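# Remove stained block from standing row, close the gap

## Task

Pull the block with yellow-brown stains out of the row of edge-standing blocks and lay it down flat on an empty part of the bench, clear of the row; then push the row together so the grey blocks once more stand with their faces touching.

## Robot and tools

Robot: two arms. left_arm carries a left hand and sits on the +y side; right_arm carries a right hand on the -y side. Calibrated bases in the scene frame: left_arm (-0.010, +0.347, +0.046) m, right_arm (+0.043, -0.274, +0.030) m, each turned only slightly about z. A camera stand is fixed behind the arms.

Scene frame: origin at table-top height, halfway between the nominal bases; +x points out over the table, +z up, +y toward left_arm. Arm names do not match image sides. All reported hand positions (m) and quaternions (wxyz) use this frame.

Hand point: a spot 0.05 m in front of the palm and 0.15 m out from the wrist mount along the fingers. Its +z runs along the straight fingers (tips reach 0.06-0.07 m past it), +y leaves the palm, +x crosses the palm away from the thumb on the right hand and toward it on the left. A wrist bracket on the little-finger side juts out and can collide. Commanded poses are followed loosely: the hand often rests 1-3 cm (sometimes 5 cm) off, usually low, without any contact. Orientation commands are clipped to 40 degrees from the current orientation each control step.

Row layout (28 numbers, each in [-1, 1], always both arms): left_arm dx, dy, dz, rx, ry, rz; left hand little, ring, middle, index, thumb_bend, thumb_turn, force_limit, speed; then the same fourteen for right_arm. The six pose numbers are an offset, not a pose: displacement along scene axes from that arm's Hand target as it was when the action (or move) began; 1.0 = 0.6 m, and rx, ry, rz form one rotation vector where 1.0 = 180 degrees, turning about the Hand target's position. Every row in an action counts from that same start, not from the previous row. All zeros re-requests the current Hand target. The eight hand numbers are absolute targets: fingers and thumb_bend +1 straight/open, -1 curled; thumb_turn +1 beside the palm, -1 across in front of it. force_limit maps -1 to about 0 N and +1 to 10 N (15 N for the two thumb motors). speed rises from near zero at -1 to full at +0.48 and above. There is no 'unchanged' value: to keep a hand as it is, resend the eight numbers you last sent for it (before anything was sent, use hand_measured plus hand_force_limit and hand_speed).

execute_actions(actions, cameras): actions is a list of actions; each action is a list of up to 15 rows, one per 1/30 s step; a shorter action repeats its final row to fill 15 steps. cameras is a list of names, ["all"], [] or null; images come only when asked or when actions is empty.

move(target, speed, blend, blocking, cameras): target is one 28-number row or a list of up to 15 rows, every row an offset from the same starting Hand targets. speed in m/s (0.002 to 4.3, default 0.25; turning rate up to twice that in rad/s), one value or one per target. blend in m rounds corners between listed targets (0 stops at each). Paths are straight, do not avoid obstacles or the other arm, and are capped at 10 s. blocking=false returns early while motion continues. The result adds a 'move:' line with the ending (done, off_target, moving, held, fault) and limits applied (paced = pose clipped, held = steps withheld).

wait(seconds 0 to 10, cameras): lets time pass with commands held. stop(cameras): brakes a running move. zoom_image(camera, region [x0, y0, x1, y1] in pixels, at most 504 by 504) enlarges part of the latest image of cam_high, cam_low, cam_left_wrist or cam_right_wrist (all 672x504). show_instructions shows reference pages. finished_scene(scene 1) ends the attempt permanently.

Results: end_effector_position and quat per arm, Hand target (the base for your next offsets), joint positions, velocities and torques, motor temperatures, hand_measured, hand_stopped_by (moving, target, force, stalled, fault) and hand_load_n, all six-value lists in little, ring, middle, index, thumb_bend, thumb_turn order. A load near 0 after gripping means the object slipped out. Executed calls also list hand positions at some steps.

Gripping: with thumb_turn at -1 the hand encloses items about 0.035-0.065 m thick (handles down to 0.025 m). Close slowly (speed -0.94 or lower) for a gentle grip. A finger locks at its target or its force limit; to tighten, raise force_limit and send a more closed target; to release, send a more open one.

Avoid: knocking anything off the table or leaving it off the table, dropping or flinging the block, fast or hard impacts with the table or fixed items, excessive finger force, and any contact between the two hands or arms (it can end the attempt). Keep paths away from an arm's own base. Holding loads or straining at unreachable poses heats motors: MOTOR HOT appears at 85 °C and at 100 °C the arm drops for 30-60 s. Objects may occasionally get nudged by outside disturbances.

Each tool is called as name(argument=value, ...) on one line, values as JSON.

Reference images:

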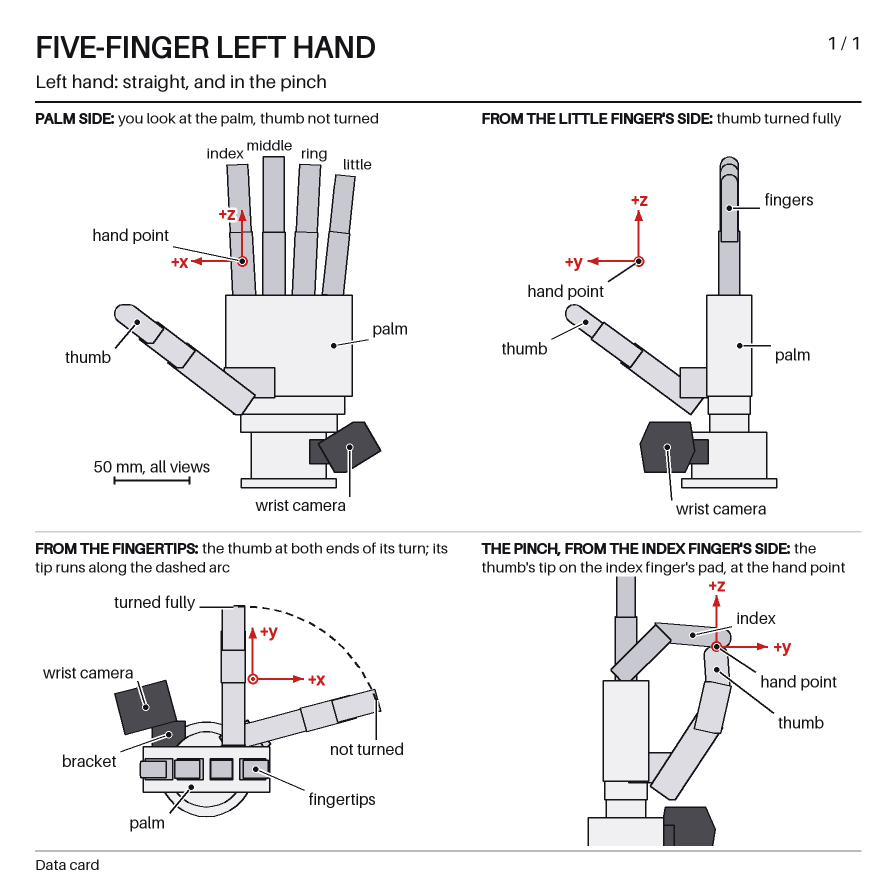

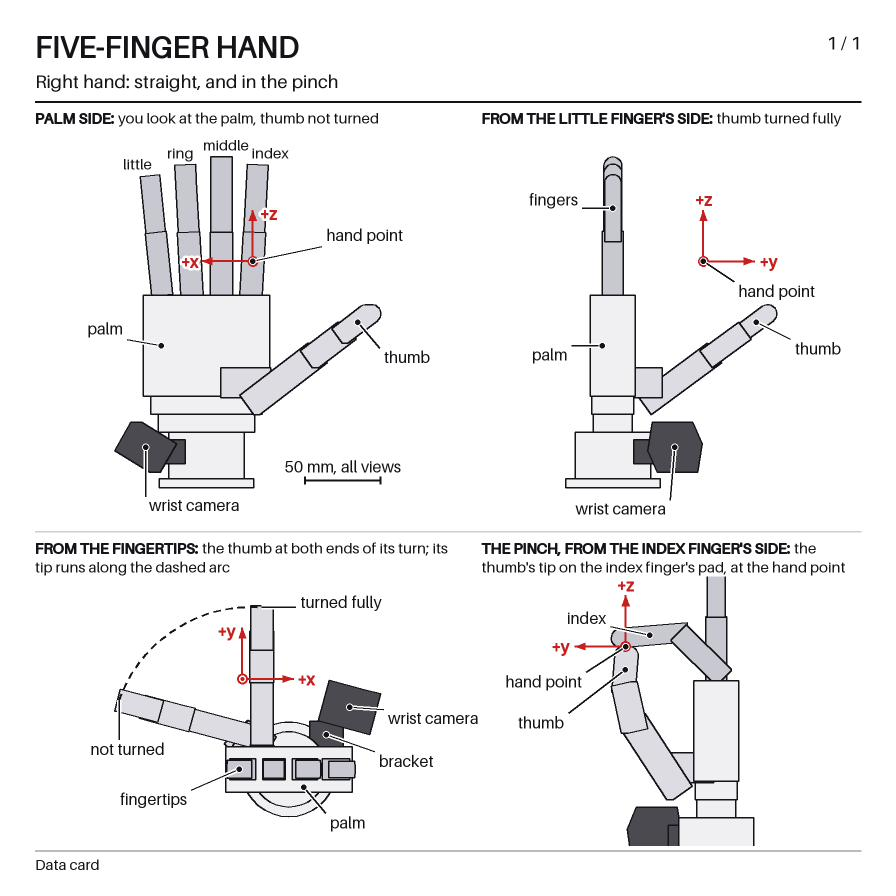

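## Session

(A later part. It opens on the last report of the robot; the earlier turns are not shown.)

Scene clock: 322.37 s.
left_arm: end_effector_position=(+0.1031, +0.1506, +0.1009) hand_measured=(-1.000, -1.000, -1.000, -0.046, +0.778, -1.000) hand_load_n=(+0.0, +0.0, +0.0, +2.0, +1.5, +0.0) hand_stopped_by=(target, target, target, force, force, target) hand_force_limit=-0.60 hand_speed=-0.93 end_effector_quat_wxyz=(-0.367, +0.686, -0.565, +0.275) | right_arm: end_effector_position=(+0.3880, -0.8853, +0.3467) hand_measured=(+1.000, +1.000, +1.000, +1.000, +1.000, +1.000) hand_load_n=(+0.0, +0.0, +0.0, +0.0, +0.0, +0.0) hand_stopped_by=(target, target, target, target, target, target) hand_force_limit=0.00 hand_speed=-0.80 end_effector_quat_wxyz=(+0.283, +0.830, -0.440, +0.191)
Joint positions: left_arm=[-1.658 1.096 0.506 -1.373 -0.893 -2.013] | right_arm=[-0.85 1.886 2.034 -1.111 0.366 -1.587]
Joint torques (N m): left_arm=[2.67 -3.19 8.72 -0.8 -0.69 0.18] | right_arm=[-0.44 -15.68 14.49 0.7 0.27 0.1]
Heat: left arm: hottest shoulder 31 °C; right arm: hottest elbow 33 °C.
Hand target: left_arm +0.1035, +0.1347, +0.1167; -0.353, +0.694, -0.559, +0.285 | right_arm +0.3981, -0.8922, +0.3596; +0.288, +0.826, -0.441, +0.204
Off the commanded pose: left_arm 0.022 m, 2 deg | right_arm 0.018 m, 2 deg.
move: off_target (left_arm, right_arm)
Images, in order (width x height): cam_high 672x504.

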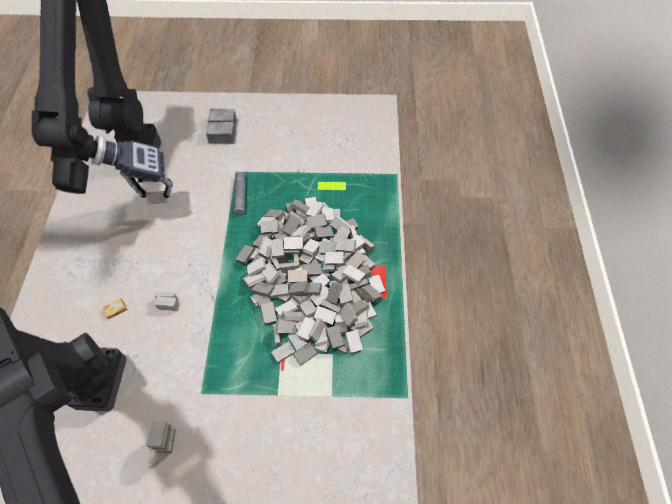

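move(target=[[0,0,0,0,0,0,-1,-1,-1,-0.052,0.64,-1,-0.6,-0.93,0,0,0,0,0,0,1,1,1,1,1,1,0,-0.8],[0,-0.02,-0.09,0.1667,0,0,-1,-1,-1,-0.052,0.64,-1,-0.6,-0.93,0,0,0,0,0,0,1,1,1,1,1,1,0,-0.8]], speed=0.1, cameras=["cam_high"])

zoom_image(camera="cam_high", region=[120, 180, 200, 240])

Scene clock: 326.97 s.
left_arm: end_effector_position=(+0.1025, +0.1295, +0.0607) hand_measured=(-1.000, -1.000, -1.000, -0.046, +0.778, -1.000) hand_load_n=(+0.0, +0.0, +0.0, +2.0, +1.5, +0.0) hand_stopped_by=(target, target, target, force, force, target) hand_force_limit=-0.60 hand_speed=-0.93 end_effector_quat_wxyz=(-0.517, +0.582, -0.612, +0.139) | right_arm: end_effector_position=(+0.3880, -0.8853, +0.3467) hand_measured=(+1.000, +1.000, +1.000, +1.000, +1.000, +1.000) hand_load_n=(+0.0, +0.0, +0.0, +0.0, +0.0, +0.0) hand_stopped_by=(target, target, target, target, target, target) hand_force_limit=0.00 hand_speed=-0.80 end_effector_quat_wxyz=(+0.283, +0.830, -0.440, +0.191)
Joint positions: left_arm=[-1.644 1.617 0.724 -1.509 -0.885 -1.977] | right_arm=[-0.85 1.886 2.034 -1.111 0.366 -1.587]
Joint torques (N m): left_arm=[2.67 -5.6 5.83 -1.59 -0.42 0.2] | right_arm=[-0.62 -16.03 14.42 0.57 0.27 0.07]
Heat: left arm: hottest shoulder 31 °C; right arm: hottest elbow 33 °C.
Hand target: left_arm +0.1036, +0.1227, +0.0627; -0.520, +0.579, -0.614, +0.130 | right_arm +0.3981, -0.8922, +0.3596; +0.288, +0.826, -0.441, +0.204
Off the commanded pose: left_arm 0.007 m, 1 deg | right_arm 0.018 m, 2 deg.
move: off_target (right_arm)
Images, in order (width x height): cam_high 672x504.

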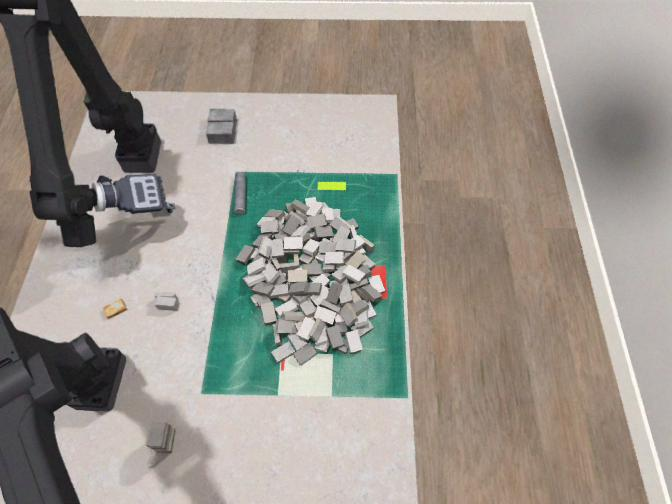

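Scaled by 6.300 from the camera's 672x504 image, which has a finer 960x720 frame.

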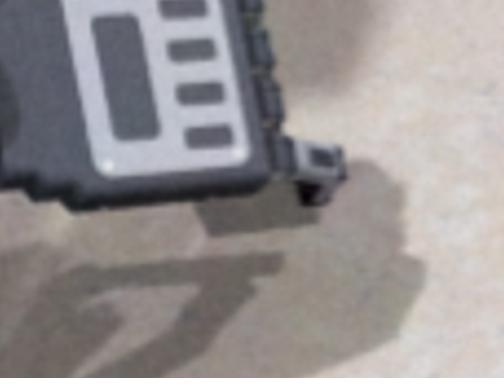

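wait(seconds=0, cameras=["cam_low","cam_left_wrist"])

Scene clock: 327.47 s.
left_arm: end_effector_position=(+0.1025, +0.1296, +0.0608) hand_measured=(-1.000, -1.000, -1.000, -0.046, +0.778, -1.000) hand_load_n=(+0.0, +0.0, +0.0, +2.0, +2.0, +0.0) hand_stopped_by=(target, target, target, force, force, target) hand_force_limit=-0.60 hand_speed=-0.93 end_effector_quat_wxyz=(-0.517, +0.582, -0.612, +0.139) | right_arm: end_effector_position=(+0.3880, -0.8853, +0.3467) hand_measured=(+1.000, +1.000, +1.000, +1.000, +1.000, +1.000) hand_load_n=(+0.0, +0.0, +0.0, +0.0, +0.0, +0.0) hand_stopped_by=(target, target, target, target, target, target) hand_force_limit=0.00 hand_speed=-0.80 end_effector_quat_wxyz=(+0.283, +0.830, -0.440, +0.191)
Joint positions: left_arm=[-1.644 1.617 0.724 -1.51 -0.885 -1.977] | right_arm=[-0.85 1.886 2.034 -1.111 0.366 -1.587]
Joint torques (N m): left_arm=[2.67 -5.77 5.68 -1.5 -0.4 0.28] | right_arm=[-0.44 -15.79 14.39 0.65 0.27 0.06]
Heat: left arm: hottest shoulder 31 °C; right arm: hottest elbow 33 °C.
Hand target: left_arm +0.1036, +0.1228, +0.0627; -0.521, +0.579, -0.614, +0.130 | right_arm +0.3981, -0.8922, +0.3596; +0.288, +0.826, -0.441, +0.204
Off the commanded pose: left_arm 0.007 m, 1 deg | right_arm 0.018 m, 2 deg.
Images, in order (width x height): cam_low 672x504, cam_left_wrist 672x504.

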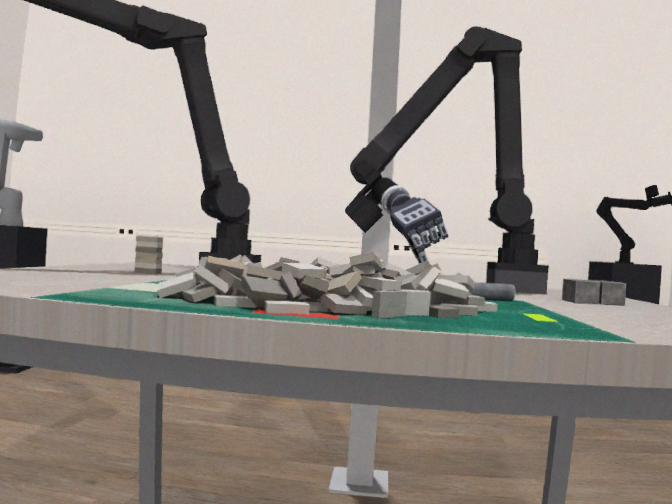

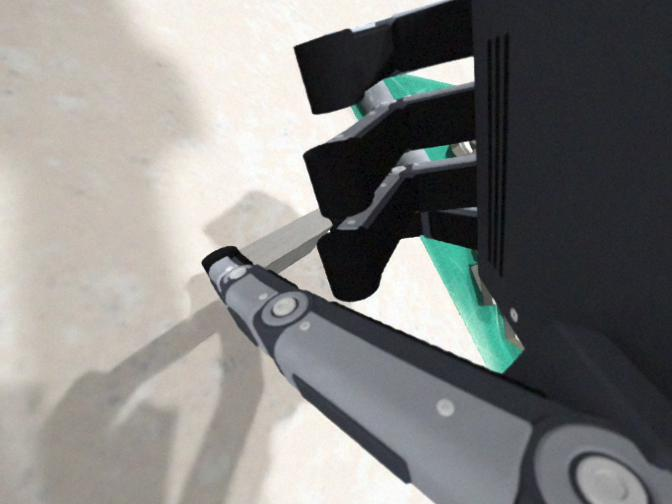

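zoom_image(camera="cam_left_wrist", region=[180, 170, 340, 290])

zoom_image(camera="cam_low", region=[380, 200, 460, 280])

Scaled by 3.150 from the camera's 672x504 image, which has a finer 960x720 frame.

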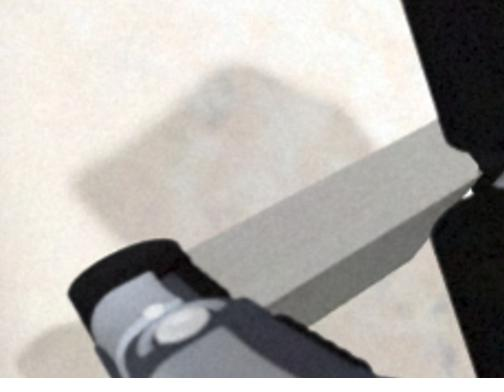

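Scaled by 6.300 from the camera's 672x504 image, which has a finer 960x720 frame.

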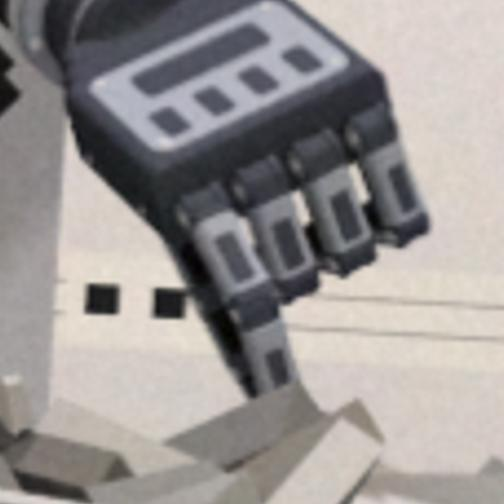

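move(target=[0,0,-0.0495,0,0,0,-1,-1,-1,-0.052,0.64,-1,-0.6,-0.93,0,0,0,0,0,0,1,1,1,1,1,1,0,-0.8], speed=0.03, cameras=["cam_high"])

zoom_image(camera="cam_high", region=[120, 190, 200, 250])

Scene clock: 330.27 s.
left_arm: end_effector_position=(+0.1032, +0.1258, +0.0389) hand_measured=(-1.000, -1.000, -1.000, -0.046, +0.778, -1.000) hand_load_n=(+0.0, +0.0, +0.0, +3.5, +1.5, -0.5) hand_stopped_by=(target, target, target, force, force, target) hand_force_limit=-0.60 hand_speed=-0.93 end_effector_quat_wxyz=(-0.519, +0.580, -0.612, +0.138) | right_arm: end_effector_position=(+0.3880, -0.8853, +0.3467) hand_measured=(+1.000, +1.000, +1.000, +1.000, +1.000, +1.000) hand_load_n=(+0.0, +0.0, +0.0, +0.0, +0.0, +0.0) hand_stopped_by=(target, target, target, target, target, target) hand_force_limit=0.00 hand_speed=-0.80 end_effector_quat_wxyz=(+0.283, +0.830, -0.440, +0.191)
Joint positions: left_arm=[-1.642 1.686 0.724 -1.445 -0.889 -1.977] | right_arm=[-0.85 1.886 2.034 -1.111 0.366 -1.587]
Joint torques (N m): left_arm=[2.14 -5.89 4.07 -0.51 -0.28 0.25] | right_arm=[0.09 -16.09 14.46 0.76 0.27 0.09]
Heat: left arm: hottest shoulder 31 °C; right arm: hottest elbow 33 °C.
Hand target: left_arm +0.1035, +0.1227, +0.0330; -0.521, +0.579, -0.614, +0.130 | right_arm +0.3981, -0.8922, +0.3596; +0.288, +0.826, -0.441, +0.204
Off the commanded pose: left_arm 0.007 m, 1 deg | right_arm 0.018 m, 2 deg.
move: off_target (right_arm)
Images, in order (width x height): cam_high 672x504.

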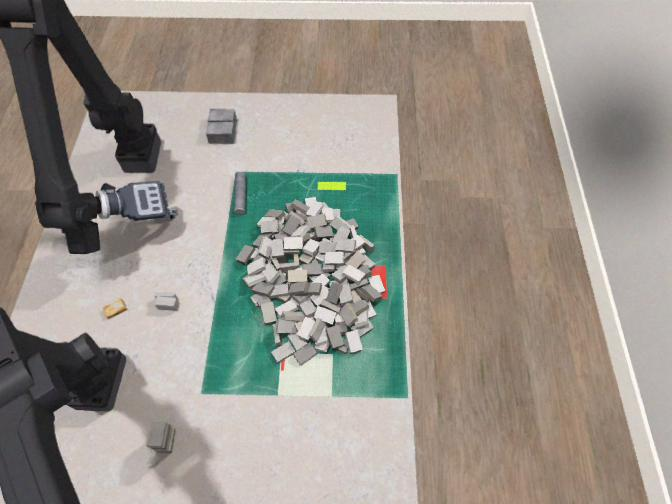

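Scaled by 6.300 from the camera's 672x504 image, which has a finer 960x720 frame.

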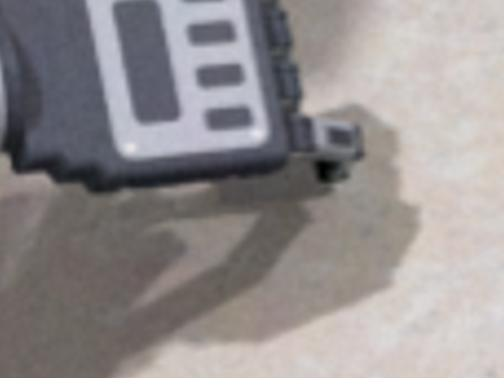

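move(target=[0,0,-0.006,0,0,0,-1,-1,-1,-0.052,0.64,-1,-0.6,-0.93,0,0,0,0,0,0,1,1,1,1,1,1,0,-0.8], speed=0.03, cameras=["cam_left_wrist"])

zoom_image(camera="cam_left_wrist", region=[180, 170, 340, 290])

Scene clock: 331.33 s.
left_arm: end_effector_position=(+0.1036, +0.1250, +0.0377) hand_measured=(-1.000, -1.000, -1.000, -0.046, +0.778, -1.000) hand_load_n=(+0.0, +0.0, +0.0, +3.0, +2.0, -1.0) hand_stopped_by=(target, target, target, force, force, target) hand_force_limit=-0.60 hand_speed=-0.93 end_effector_quat_wxyz=(-0.519, +0.580, -0.612, +0.139) | right_arm: end_effector_position=(+0.3880, -0.8853, +0.3467) hand_measured=(+1.000, +1.000, +1.000, +1.000, +1.000, +1.000) hand_load_n=(+0.0, +0.0, +0.0, +0.0, +0.0, +0.0) hand_stopped_by=(target, target, target, target, target, target) hand_force_limit=0.00 hand_speed=-0.80 end_effector_quat_wxyz=(+0.283, +0.830, -0.440, +0.191)
Joint positions: left_arm=[-1.642 1.69 0.724 -1.439 -0.891 -1.977] | right_arm=[-0.85 1.886 2.034 -1.111 0.366 -1.587]
Joint torques (N m): left_arm=[2.61 -4.66 3.97 -0.32 -0.19 0.2] | right_arm=[-0.85 -16.44 14.52 0.58 0.27 0.09]
Heat: left arm: hottest shoulder 31 °C; right arm: hottest elbow 33 °C.
Hand target: left_arm +0.1035, +0.1227, +0.0294; -0.521, +0.579, -0.614, +0.130 | right_arm +0.3981, -0.8922, +0.3596; +0.288, +0.826, -0.441, +0.204
Off the commanded pose: left_arm 0.009 m, 1 deg | right_arm 0.018 m, 2 deg.
move: off_target (right_arm)
Images, in order (width x height): cam_left_wrist 672x504.

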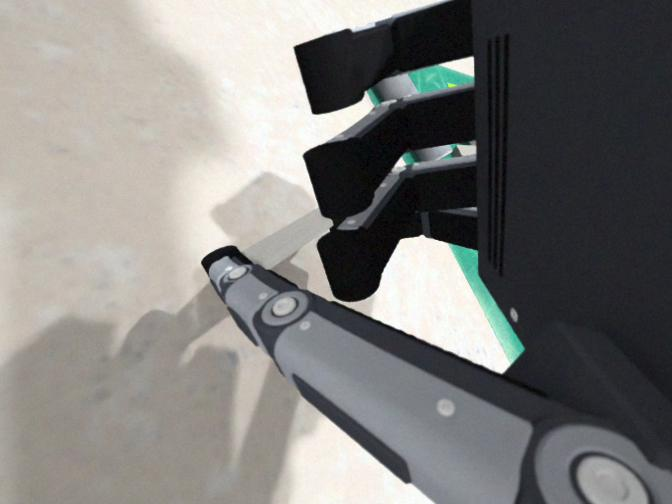

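Scaled by 3.150 from the camera's 672x504 image, which has a finer 960x720 frame.

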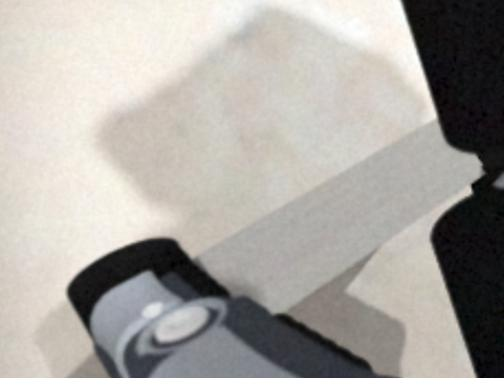

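move(target=[[0,0,-0.001,0,0,0,-1,-1,-1,-0.041,0.64,-1,-0.6,-0.93,0,0,0,0,0,0,1,1,1,1,1,1,0,-0.8]], speed=0.03, cameras=["cam_left_wrist"])

zoom_image(camera="cam_left_wrist", region=[180, 170, 340, 290])

Scene clock: 333.63 s.
left_arm: end_effector_position=(+0.1036, +0.1249, +0.0360) hand_measured=(-1.000, -1.000, -1.000, -0.040, +0.778, -1.000) hand_load_n=(+0.0, +0.0, +0.0, +2.0, +1.5, -0.5) hand_stopped_by=(target, target, target, force, force, target) hand_force_limit=-0.60 hand_speed=-0.93 end_effector_quat_wxyz=(-0.520, +0.579, -0.613, +0.139) | right_arm: end_effector_position=(+0.3880, -0.8853, +0.3467) hand_measured=(+1.000, +1.000, +1.000, +1.000, +1.000, +1.000) hand_load_n=(+0.0, +0.5, +0.0, -0.5, +0.0, +0.0) hand_stopped_by=(target, target, target, target, target, target) hand_force_limit=0.00 hand_speed=-0.80 end_effector_quat_wxyz=(+0.283, +0.830, -0.440, +0.191)
Joint positions: left_arm=[-1.642 1.696 0.724 -1.435 -0.891 -1.976] | right_arm=[-0.85 1.886 2.034 -1.111 0.366 -1.587]
Joint torques (N m): left_arm=[2.67 -5.95 3.97 -0.53 -0.16 0.19] | right_arm=[0.03 -15.97 14.48 0.79 0.25 0.09]
Heat: left arm: hottest shoulder 31 °C; right arm: hottest elbow 33 °C.
Hand target: left_arm +0.1035, +0.1227, +0.0288; -0.520, +0.579, -0.614, +0.130 | right_arm +0.3981, -0.8922, +0.3596; +0.288, +0.826, -0.441, +0.204
Off the commanded pose: left_arm 0.008 m, 1 deg | right_arm 0.018 m, 2 deg.
move: off_target (right_arm)
Images, in order (width x height): cam_left_wrist 672x504.

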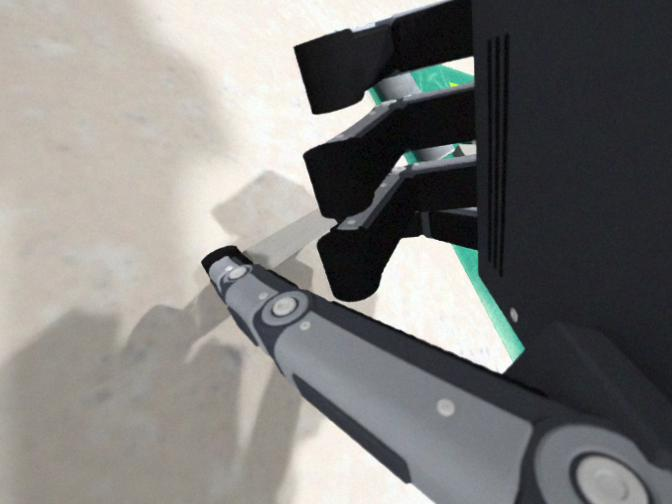

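Scaled by 3.150 from the camera's 672x504 image, which has a finer 960x720 frame.

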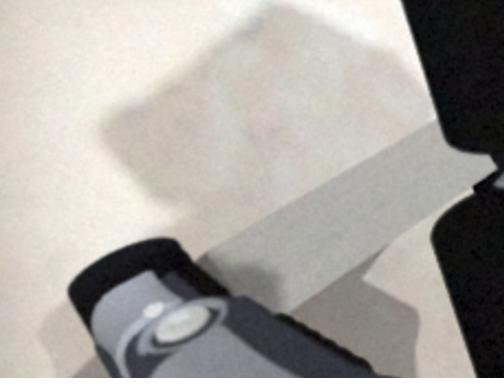

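move(target=[[0,0,0,0,0,0,-1,-1,-1,-0.034,0.64,-1,-0.6,-0.93,0,0,0,0,0,0,1,1,1,1,1,1,0,-0.8]], speed=0.03, cameras=["cam_left_wrist"])

zoom_image(camera="cam_left_wrist", region=[180, 170, 340, 290])

Scene clock: 334.50 s.
left_arm: end_effector_position=(+0.1033, +0.1251, +0.0345) hand_measured=(-1.000, -1.000, -1.000, -0.034, +0.778, -1.000) hand_load_n=(+0.0, +0.0, +0.0, +1.0, +0.5, +0.0) hand_stopped_by=(target, target, target, target, force, target) hand_force_limit=-0.60 hand_speed=-0.93 end_effector_quat_wxyz=(-0.520, +0.579, -0.613, +0.138) | right_arm: end_effector_position=(+0.3880, -0.8853, +0.3467) hand_measured=(+1.000, +1.000, +1.000, +1.000, +1.000, +1.000) hand_load_n=(+0.0, +0.0, +0.0, +0.0, +0.0, +0.0) hand_stopped_by=(target, target, target, target, target, target) hand_force_limit=0.00 hand_speed=-0.80 end_effector_quat_wxyz=(+0.283, +0.830, -0.440, +0.191)
Joint positions: left_arm=[-1.642 1.7 0.724 -1.431 -0.89 -1.976] | right_arm=[-0.85 1.886 2.034 -1.111 0.366 -1.587]
Joint torques (N m): left_arm=[2.55 -5.71 3.85 -0.61 -0.21 0.27] | right_arm=[-0.21 -15.85 14.54 0.79 0.29 0.06]
Heat: left arm: hottest shoulder 31 °C; right arm: hottest elbow 33 °C.
Hand target: left_arm +0.1035, +0.1228, +0.0288; -0.521, +0.579, -0.614, +0.130 | right_arm +0.3981, -0.8922, +0.3596; +0.288, +0.826, -0.441, +0.204
Off the commanded pose: left_arm 0.006 m, 1 deg | right_arm 0.018 m, 2 deg.
move: off_target (right_arm)
Images, in order (width x height): cam_left_wrist 672x504.

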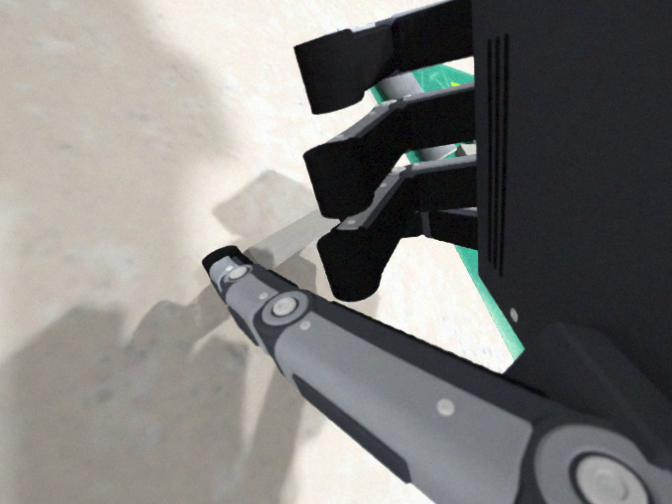

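Scaled by 3.150 from the camera's 672x504 image, which has a finer 960x720 frame.

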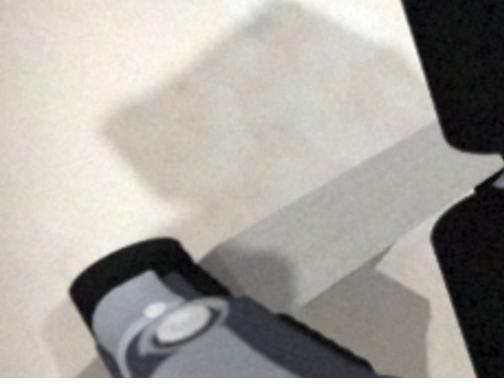

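move(target=[[0,0,0,0,0,0,-1,-1,-1,0.03,0.83,-1,-0.6,-0.85,0,0,0,0,0,0,1,1,1,1,1,1,0,-0.8],[0,0,0,0,0,0,-1,-1,-1,0.24,0.9,-1,-0.6,-0.4,0,0,0,0,0,0,1,1,1,1,1,1,0,-0.8],[0,0,0.12,0,0,0,-1,-1,-1,0.24,0.9,-1,-0.6,-0.4,0,0,0,0,0,0,1,1,1,1,1,1,0,-0.8],[0,0,0.16,-0.1667,0,0,-1,-1,-1,0.24,0.9,-1,-0.6,-0.4,0,0,0,0,0,0,1,1,1,1,1,1,0,-0.8]], speed=[0.05,0.05,0.06,0.15], cameras=["cam_high","cam_left_wrist"])

zoom_image(camera="cam_high", region=[120, 190, 200, 250])

Scene clock: 341.03 s.
left_arm: end_effector_position=(+0.1043, +0.1248, +0.1236) hand_measured=(-1.000, -1.000, -1.000, +0.240, +0.900, -1.000) hand_load_n=(+0.0, +0.0, +0.0, +0.0, +0.0, +0.0) hand_stopped_by=(target, target, target, target, target, target) hand_force_limit=-0.60 hand_speed=-0.40 end_effector_quat_wxyz=(-0.361, +0.689, -0.564, +0.276) | right_arm: end_effector_position=(+0.3880, -0.8853, +0.3467) hand_measured=(+1.000, +1.000, +1.000, +1.000, +1.000, +1.000) hand_load_n=(+0.0, +0.0, +0.0, +0.0, +0.0, +0.0) hand_stopped_by=(target, target, target, target, target, target) hand_force_limit=0.00 hand_speed=-0.80 end_effector_quat_wxyz=(+0.283, +0.830, -0.440, +0.191)
Joint positions: left_arm=[-1.642 1.117 0.595 -1.408 -0.894 -1.987] | right_arm=[-0.85 1.886 2.034 -1.111 0.366 -1.587]
Joint torques (N m): left_arm=[1.49 -3.55 5.59 -0.12 -0.72 -0.04] | right_arm=[-0.26 -16.32 14.6 0.9 0.27 0.07]
Heat: left arm: hottest shoulder 31 °C; right arm: hottest elbow 33 °C.
Hand target: left_arm +0.1035, +0.1227, +0.1248; -0.353, +0.694, -0.560, +0.285 | right_arm +0.3981, -0.8922, +0.3596; +0.288, +0.826, -0.441, +0.204
Off the commanded pose: left_arm 0.002 m, 2 deg | right_arm 0.018 m, 2 deg.
move: off_target (right_arm)
Images, in order (width x height): cam_high 672x504, cam_left_wrist 672x504.

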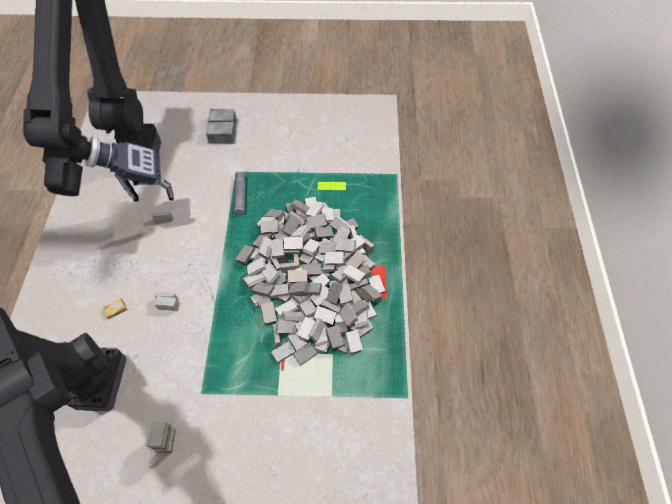

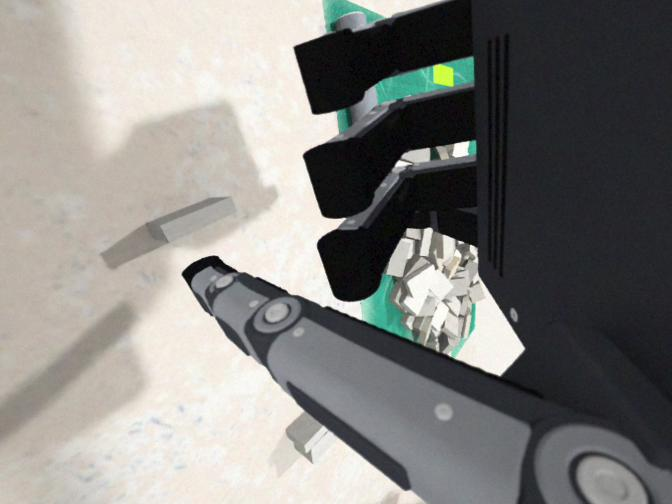

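Scaled by 6.300 from the camera's 672x504 image, which has a finer 960x720 frame.

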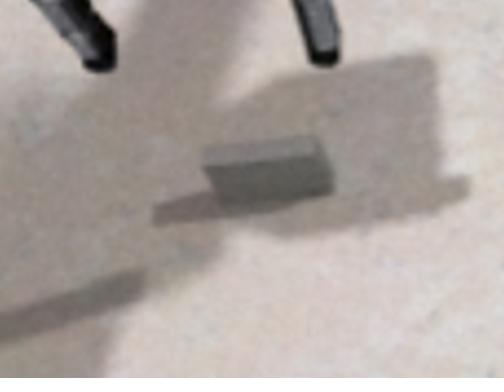

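move(target=[[-0.0008,0.0313,-0.05,0,0,0.0139,-1,-1,-1,0.24,0.9,-1,-0.6,-0.4,0,0,0,0,0,0,1,1,1,1,1,1,0,-0.8],[-0.0008,0.0313,-0.1638,0,0,0.0139,-1,-1,-1,0.24,0.9,-1,-0.6,-0.4,0,0,0,0,0,0,1,1,1,1,1,1,0,-0.8]], speed=[0.12,0.06], cameras=["cam_high"])

zoom_image(camera="cam_high", region=[120, 190, 200, 250])

Scene clock: 345.00 s.
left_arm: end_effector_position=(+0.1040, +0.1399, +0.0307) hand_measured=(-1.000, -1.000, -1.000, +0.240, +0.900, -1.000) hand_load_n=(+0.0, +0.0, +0.0, +0.0, +0.0, +0.0) hand_stopped_by=(target, target, target, target, target, target) hand_force_limit=-0.60 hand_speed=-0.40 end_effector_quat_wxyz=(-0.357, +0.707, -0.544, +0.278) | right_arm: end_effector_position=(+0.3880, -0.8853, +0.3467) hand_measured=(+1.000, +1.000, +1.000, +1.000, +1.000, +1.000) hand_load_n=(+0.0, +0.0, +0.0, +0.0, +0.0, +0.0) hand_stopped_by=(target, target, target, target, target, target) hand_force_limit=0.00 hand_speed=-0.80 end_effector_quat_wxyz=(+0.283, +0.830, -0.440, +0.191)
Joint positions: left_arm=[-1.647 1.327 0.432 -1.063 -0.878 -2.063] | right_arm=[-0.85 1.886 2.034 -1.111 0.366 -1.587]
Joint torques (N m): left_arm=[1.38 -1.73 3.82 -0.17 -0.57 -0.01] | right_arm=[-0.09 -15.79 14.49 0.64 0.26 0.08]
Heat: left arm: hottest shoulder 31 °C; right arm: hottest elbow 33 °C.
Hand target: left_arm +0.1030, +0.1416, +0.0265; -0.359, +0.706, -0.544, +0.277 | right_arm +0.3981, -0.8922, +0.3596; +0.288, +0.826, -0.441, +0.204
Off the commanded pose: left_arm 0.005 m, 0 deg | right_arm 0.018 m, 2 deg.
move: off_target (right_arm)
Images, in order (width x height): cam_high 672x504.

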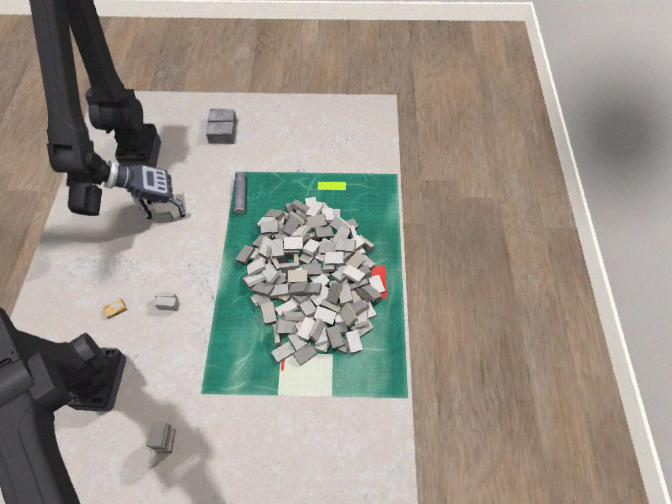

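Scaled by 6.300 from the camera's 672x504 image, which has a finer 960x720 frame.

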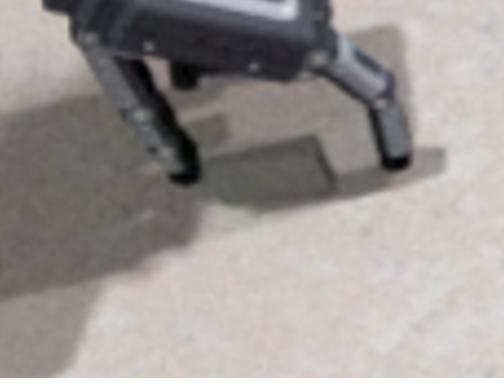

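move(target=[[0,0,0,0,0,0,-1,-1,-1,0.02,0.9,-1,0,-0.5,0,0,0,0,0,0,1,1,1,1,1,1,0,-0.8],[0,0,0,0,0,0,-1,-1,-1,-0.02,0.81,-1,-0.7,-0.9,0,0,0,0,0,0,1,1,1,1,1,1,0,-0.8],[0,0,0,0,0,0,-1,-1,-1,-0.15,0.6,-1,-0.6,-0.93,0,0,0,0,0,0,1,1,1,1,1,1,0,-0.8]], speed=0.1, cameras=["cam_high"])

zoom_image(camera="cam_high", region=[120, 190, 200, 250])

Scene clock: 347.53 s.
left_arm: end_effector_position=(+0.1040, +0.1399, +0.0306) hand_measured=(-1.000, -1.000, -1.000, -0.058, +0.786, -1.000) hand_load_n=(+0.5, +0.0, +0.0, +3.5, +3.0, -0.5) hand_stopped_by=(target, target, target, force, force, target) hand_force_limit=-0.60 hand_speed=-0.93 end_effector_quat_wxyz=(-0.357, +0.707, -0.544, +0.278) | right_arm: end_effector_position=(+0.3880, -0.8853, +0.3467) hand_measured=(+1.000, +1.000, +1.000, +1.000, +1.000, +1.000) hand_load_n=(+0.0, +0.0, +0.0, +0.5, +0.0, +0.0) hand_stopped_by=(target, target, target, target, target, target) hand_force_limit=0.00 hand_speed=-0.80 end_effector_quat_wxyz=(+0.283, +0.830, -0.440, +0.191)
Joint positions: left_arm=[-1.647 1.328 0.432 -1.062 -0.878 -2.063] | right_arm=[-0.85 1.886 2.034 -1.111 0.366 -1.587]
Joint torques (N m): left_arm=[1.73 -2.2 3.84 -0.2 -0.56 0.02] | right_arm=[0.03 -15.44 14.61 0.76 0.28 0.08]
Heat: left arm: hottest shoulder 31 °C; right arm: hottest elbow 33 °C.
Hand target: left_arm +0.1031, +0.1416, +0.0265; -0.359, +0.706, -0.544, +0.277 | right_arm +0.3981, -0.8922, +0.3596; +0.288, +0.826, -0.441, +0.204
Off the commanded pose: left_arm 0.005 m, 0 deg | right_arm 0.018 m, 2 deg.
move: off_target (right_arm)
Images, in order (width x height): cam_high 672x504.

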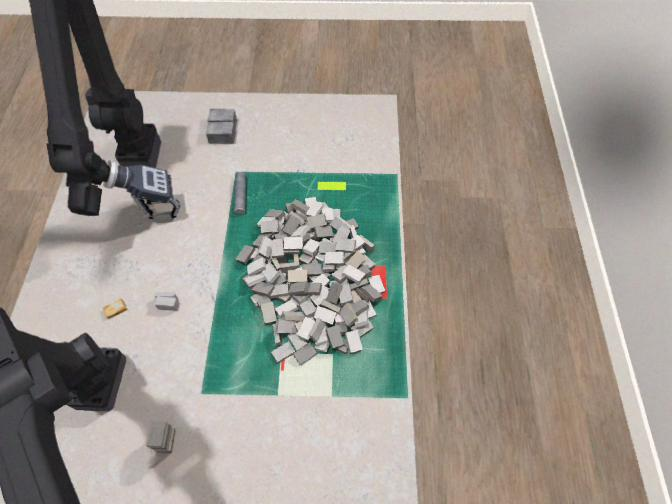

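Scaled by 6.300 from the camera's 672x504 image, which has a finer 960x720 frame.

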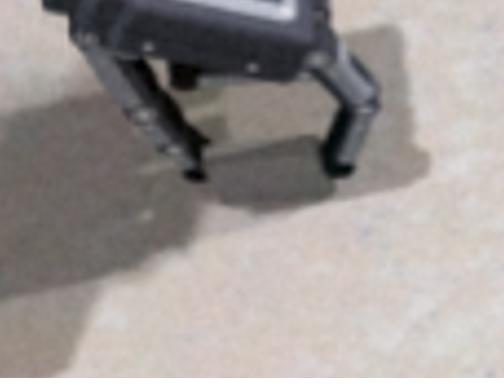

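move(target=[[0,0,0.0833,0,0,0,-1,-1,-1,-0.15,0.6,-1,-0.6,-0.93,0,0,0,0,0,0,1,1,1,1,1,1,0,-0.8],[0.0815,-0.3327,0.0833,0,0,-0.039,-1,-1,-1,-0.15,0.6,-1,-0.6,-0.93,0,0,0,0,0,0,1,1,1,1,1,1,0,-0.8]], speed=[0.06,0.12], blend=[0.015,0], cameras=["cam_high"])

zoom_image(camera="cam_high", region=[130, 255, 210, 315])

Scene clock: 352.43 s.
left_arm: end_effector_position=(+0.1463, -0.0397, +0.0710) hand_measured=(-1.000, -1.000, -1.000, -0.058, +0.786, -1.000) hand_load_n=(+0.0, +0.0, +0.0, +4.0, +3.0, +0.0) hand_stopped_by=(target, target, target, force, force, target) hand_force_limit=-0.60 hand_speed=-0.93 end_effector_quat_wxyz=(-0.347, +0.667, -0.591, +0.292) | right_arm: end_effector_position=(+0.3880, -0.8853, +0.3467) hand_measured=(+1.000, +1.000, +1.000, +1.000, +1.000, +1.000) hand_load_n=(+0.0, +0.0, +0.0, +0.0, +0.0, +0.0) hand_stopped_by=(target, target, target, target, target, target) hand_force_limit=0.00 hand_speed=-0.80 end_effector_quat_wxyz=(+0.283, +0.830, -0.440, +0.191)
Joint positions: left_arm=[-1.511 1.575 0.873 -0.952 -0.939 -1.647] | right_arm=[-0.85 1.886 2.034 -1.111 0.366 -1.587]
Joint torques (N m): left_arm=[2.84 -7.59 8.76 0.39 -0.75 0.24] | right_arm=[0.09 -16.44 14.54 0.76 0.26 0.08]
Heat: left arm: hottest shoulder 31 °C; right arm: hottest elbow 33 °C.
Hand target: left_arm +0.1519, -0.0580, +0.0764; -0.341, +0.671, -0.586, +0.299 | right_arm +0.3981, -0.8922, +0.3596; +0.288, +0.826, -0.441, +0.204
Off the commanded pose: left_arm 0.020 m, 1 deg | right_arm 0.018 m, 2 deg.
move: off_target (left_arm, right_arm)
Images, in order (width x height): cam_high 672x504.

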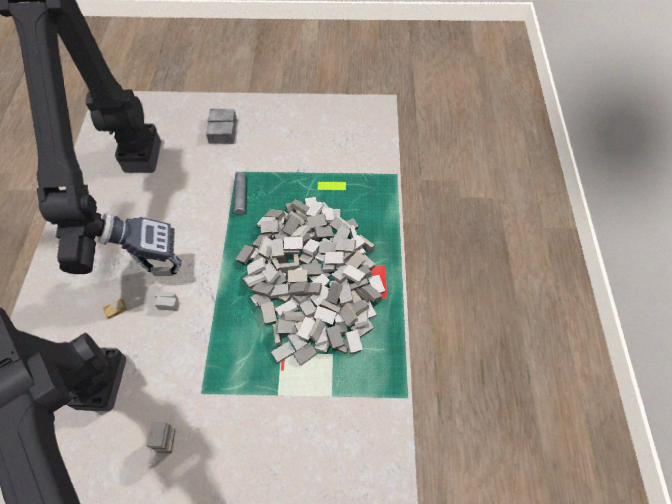

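Scaled by 6.300 from the camera's 672x504 image, which has a finer 960x720 frame.

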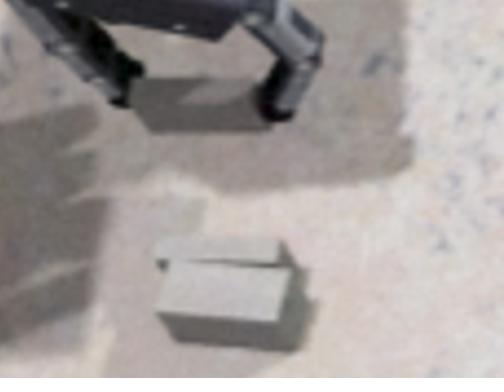

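zoom_image(camera="cam_high", region=[145, 262, 180, 282])

zoom_image(camera="cam_high", region=[150, 290, 185, 315])

Scaled by 14.400 from the camera's 672x504 image, which has a finer 960x720 frame.

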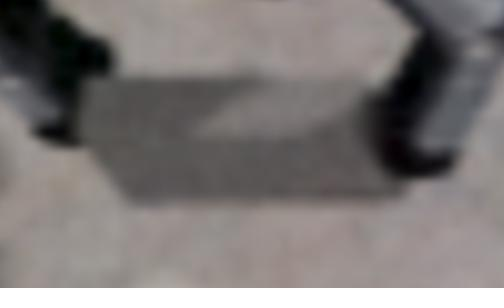

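Scaled by 14.400 from the camera's 672x504 image, which has a finer 960x720 frame.

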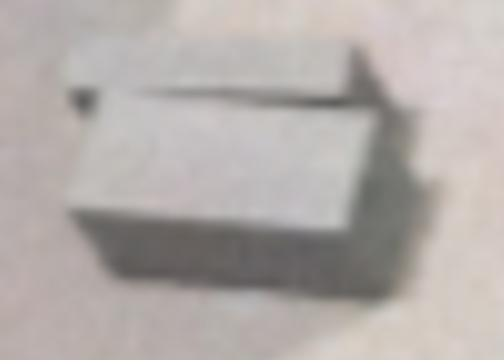

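move(target=[-0.0032,0.002,-0.078,0,0,0,-1,-1,-1,-0.15,0.6,-1,-0.6,-0.93,0,0,0,0,0,0,1,1,1,1,1,1,0,-0.8], speed=0.06, cameras=["cam_high"])

zoom_image(camera="cam_high", region=[140, 265, 200, 310])

Scene clock: 355.07 s.
left_arm: end_effector_position=(+0.1479, -0.0586, +0.0367) hand_measured=(-1.000, -1.000, -1.000, -0.058, +0.786, -1.000) hand_load_n=(+0.0, +0.0, +0.0, +4.0, +3.0, -0.5) hand_stopped_by=(target, target, target, force, force, target) hand_force_limit=-0.60 hand_speed=-0.93 end_effector_quat_wxyz=(-0.337, +0.673, -0.585, +0.303) | right_arm: end_effector_position=(+0.3880, -0.8853, +0.3467) hand_measured=(+1.000, +1.000, +1.000, +1.000, +1.000, +1.000) hand_load_n=(+0.0, +0.0, +0.0, +0.0, +0.0, +0.0) hand_stopped_by=(target, target, target, target, target, target) hand_force_limit=0.00 hand_speed=-0.80 end_effector_quat_wxyz=(+0.283, +0.830, -0.440, +0.191)
Joint positions: left_arm=[-1.511 1.67 0.873 -0.822 -0.939 -1.647] | right_arm=[-0.85 1.886 2.034 -1.111 0.366 -1.587]
Joint torques (N m): left_arm=[2.84 -8.64 5.08 0.4 -0.69 0.13] | right_arm=[-0.38 -15.97 14.41 0.83 0.26 0.08]
Heat: left arm: hottest shoulder 31 °C; right arm: hottest elbow 33 °C.
Hand target: left_arm +0.1500, -0.0568, +0.0296; -0.341, +0.671, -0.586, +0.299 | right_arm +0.3981, -0.8922, +0.3596; +0.288, +0.826, -0.441, +0.204
Off the commanded pose: left_arm 0.008 m, 1 deg | right_arm 0.018 m, 2 deg.
move: off_target (right_arm)
Images, in order (width x height): cam_high 672x504.

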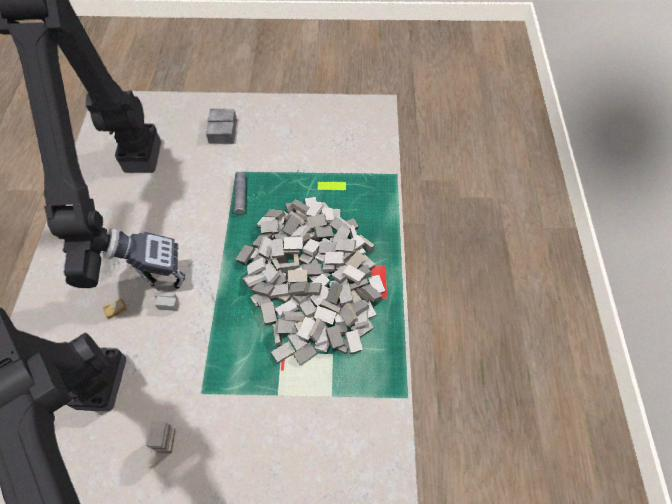

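Scaled by 8.400 from the camera's 672x504 image, which has a finer 960x720 frame.

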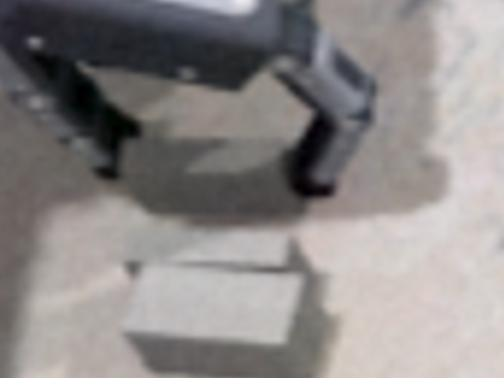

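move(target=[0.0017,-0.062,0.0133,0,0,0,-1,-1,-1,-0.15,0.6,-1,-0.6,-0.93,0,0,0,0,0,0,1,1,1,1,1,1,0,-0.8], speed=0.03, cameras=["cam_high"])

zoom_image(camera="cam_high", region=[140, 265, 200, 310])

Scene clock: 357.43 s.
left_arm: end_effector_position=(+0.1497, -0.0769, +0.0357) hand_measured=(-1.000, -1.000, -1.000, -0.058, +0.786, -1.000) hand_load_n=(+0.0, +0.0, +0.5, +3.5, +3.5, -1.0) hand_stopped_by=(target, target, target, force, force, target) hand_force_limit=-0.60 hand_speed=-0.93 end_effector_quat_wxyz=(-0.346, +0.668, -0.589, +0.294) | right_arm: end_effector_position=(+0.3880, -0.8853, +0.3467) hand_measured=(+1.000, +1.000, +1.000, +1.000, +1.000, +1.000) hand_load_n=(+0.0, +0.0, +0.0, +0.0, +0.0, +0.0) hand_stopped_by=(target, target, target, target, target, target) hand_force_limit=0.00 hand_speed=-0.80 end_effector_quat_wxyz=(+0.283, +0.830, -0.440, +0.191)
Joint positions: left_arm=[-1.511 1.723 0.946 -0.87 -0.94 -1.647] | right_arm=[-0.85 1.886 2.034 -1.111 0.366 -1.587]
Joint torques (N m): left_arm=[1.85 -9.05 8.28 -0.17 -0.64 0.07] | right_arm=[-1.08 -15.74 14.43 0.79 0.29 0.07]
Heat: left arm: hottest shoulder 31 °C; right arm: hottest elbow 33 °C.
Hand target: left_arm +0.1510, -0.0941, +0.0377; -0.341, +0.671, -0.586, +0.299 | right_arm +0.3981, -0.8922, +0.3596; +0.288, +0.826, -0.441, +0.204
Off the commanded pose: left_arm 0.017 m, 1 deg | right_arm 0.018 m, 2 deg.
move: off_target (left_arm, right_arm)
Images, in order (width x height): cam_high 672x504.

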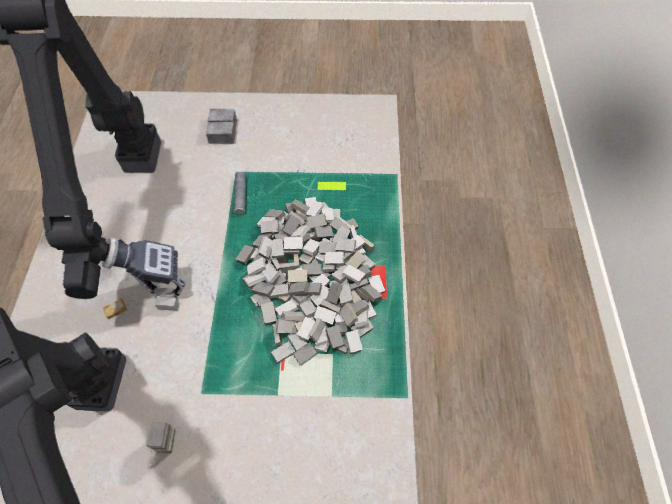

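Scaled by 8.400 from the camera's 672x504 image, which has a finer 960x720 frame.

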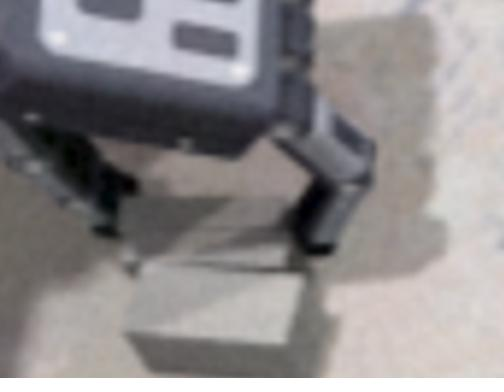

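move(target=[0,-0.013,-0.007,0,0,0,-1,-1,-1,-0.15,0.6,-1,-0.6,-0.93,0,0,0,0,0,0,1,1,1,1,1,1,0,-0.8], speed=0.02, cameras=["cam_high"])

zoom_image(camera="cam_high", region=[150, 285, 185, 315])

Scene clock: 358.63 s.
left_arm: end_effector_position=(+0.1505, -0.0820, +0.0355) hand_measured=(-1.000, -1.000, -1.000, -0.058, +0.786, -1.000) hand_load_n=(+0.0, +0.0, +0.0, +3.0, +3.0, -2.5) hand_stopped_by=(target, target, target, force, force, target) hand_force_limit=-0.60 hand_speed=-0.93 end_effector_quat_wxyz=(-0.348, +0.667, -0.590, +0.293) | right_arm: end_effector_position=(+0.3880, -0.8853, +0.3467) hand_measured=(+1.000, +1.000, +1.000, +1.000, +1.000, +1.000) hand_load_n=(+0.0, +0.0, +0.0, +0.0, +0.0, +0.5) hand_stopped_by=(target, target, target, target, target, target) hand_force_limit=0.00 hand_speed=-0.80 end_effector_quat_wxyz=(+0.283, +0.830, -0.440, +0.191)
Joint positions: left_arm=[-1.511 1.736 0.964 -0.879 -0.942 -1.647] | right_arm=[-0.85 1.886 2.034 -1.111 0.366 -1.587]
Joint torques (N m): left_arm=[1.73 -8.82 8.35 0.06 -0.55 0.02] | right_arm=[-0.97 -16.03 14.61 0.69 0.3 0.09]
Heat: left arm: hottest shoulder 31 °C; right arm: hottest elbow 33 °C.
Hand target: left_arm +0.1510, -0.1018, +0.0334; -0.342, +0.671, -0.586, +0.298 | right_arm +0.3981, -0.8922, +0.3596; +0.288, +0.826, -0.441, +0.204
Off the commanded pose: left_arm 0.020 m, 1 deg | right_arm 0.018 m, 2 deg.
move: off_target (left_arm, right_arm)
Images, in order (width x height): cam_high 672x504.

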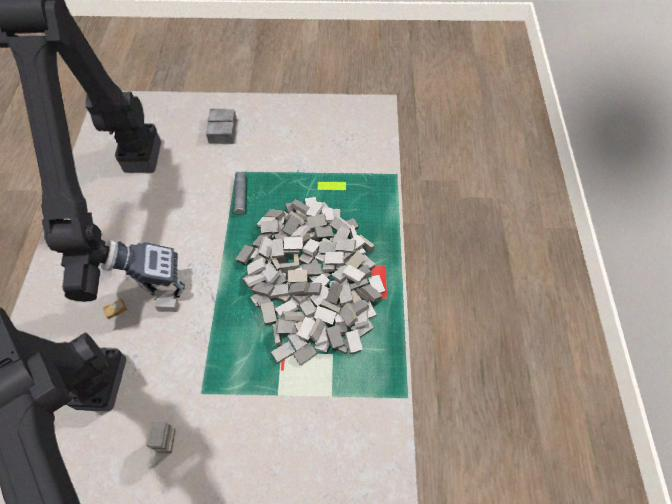

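Scaled by 14.400 from the camera's 672x504 image, which has a finer 960x720 frame.

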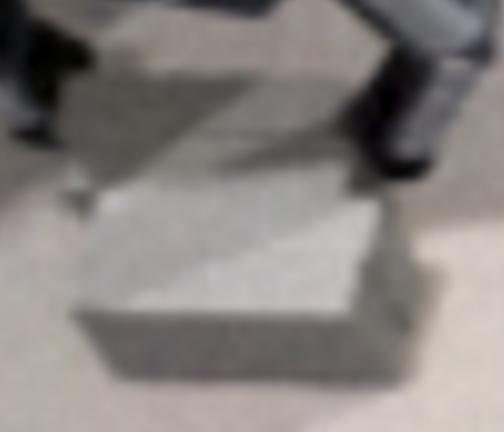

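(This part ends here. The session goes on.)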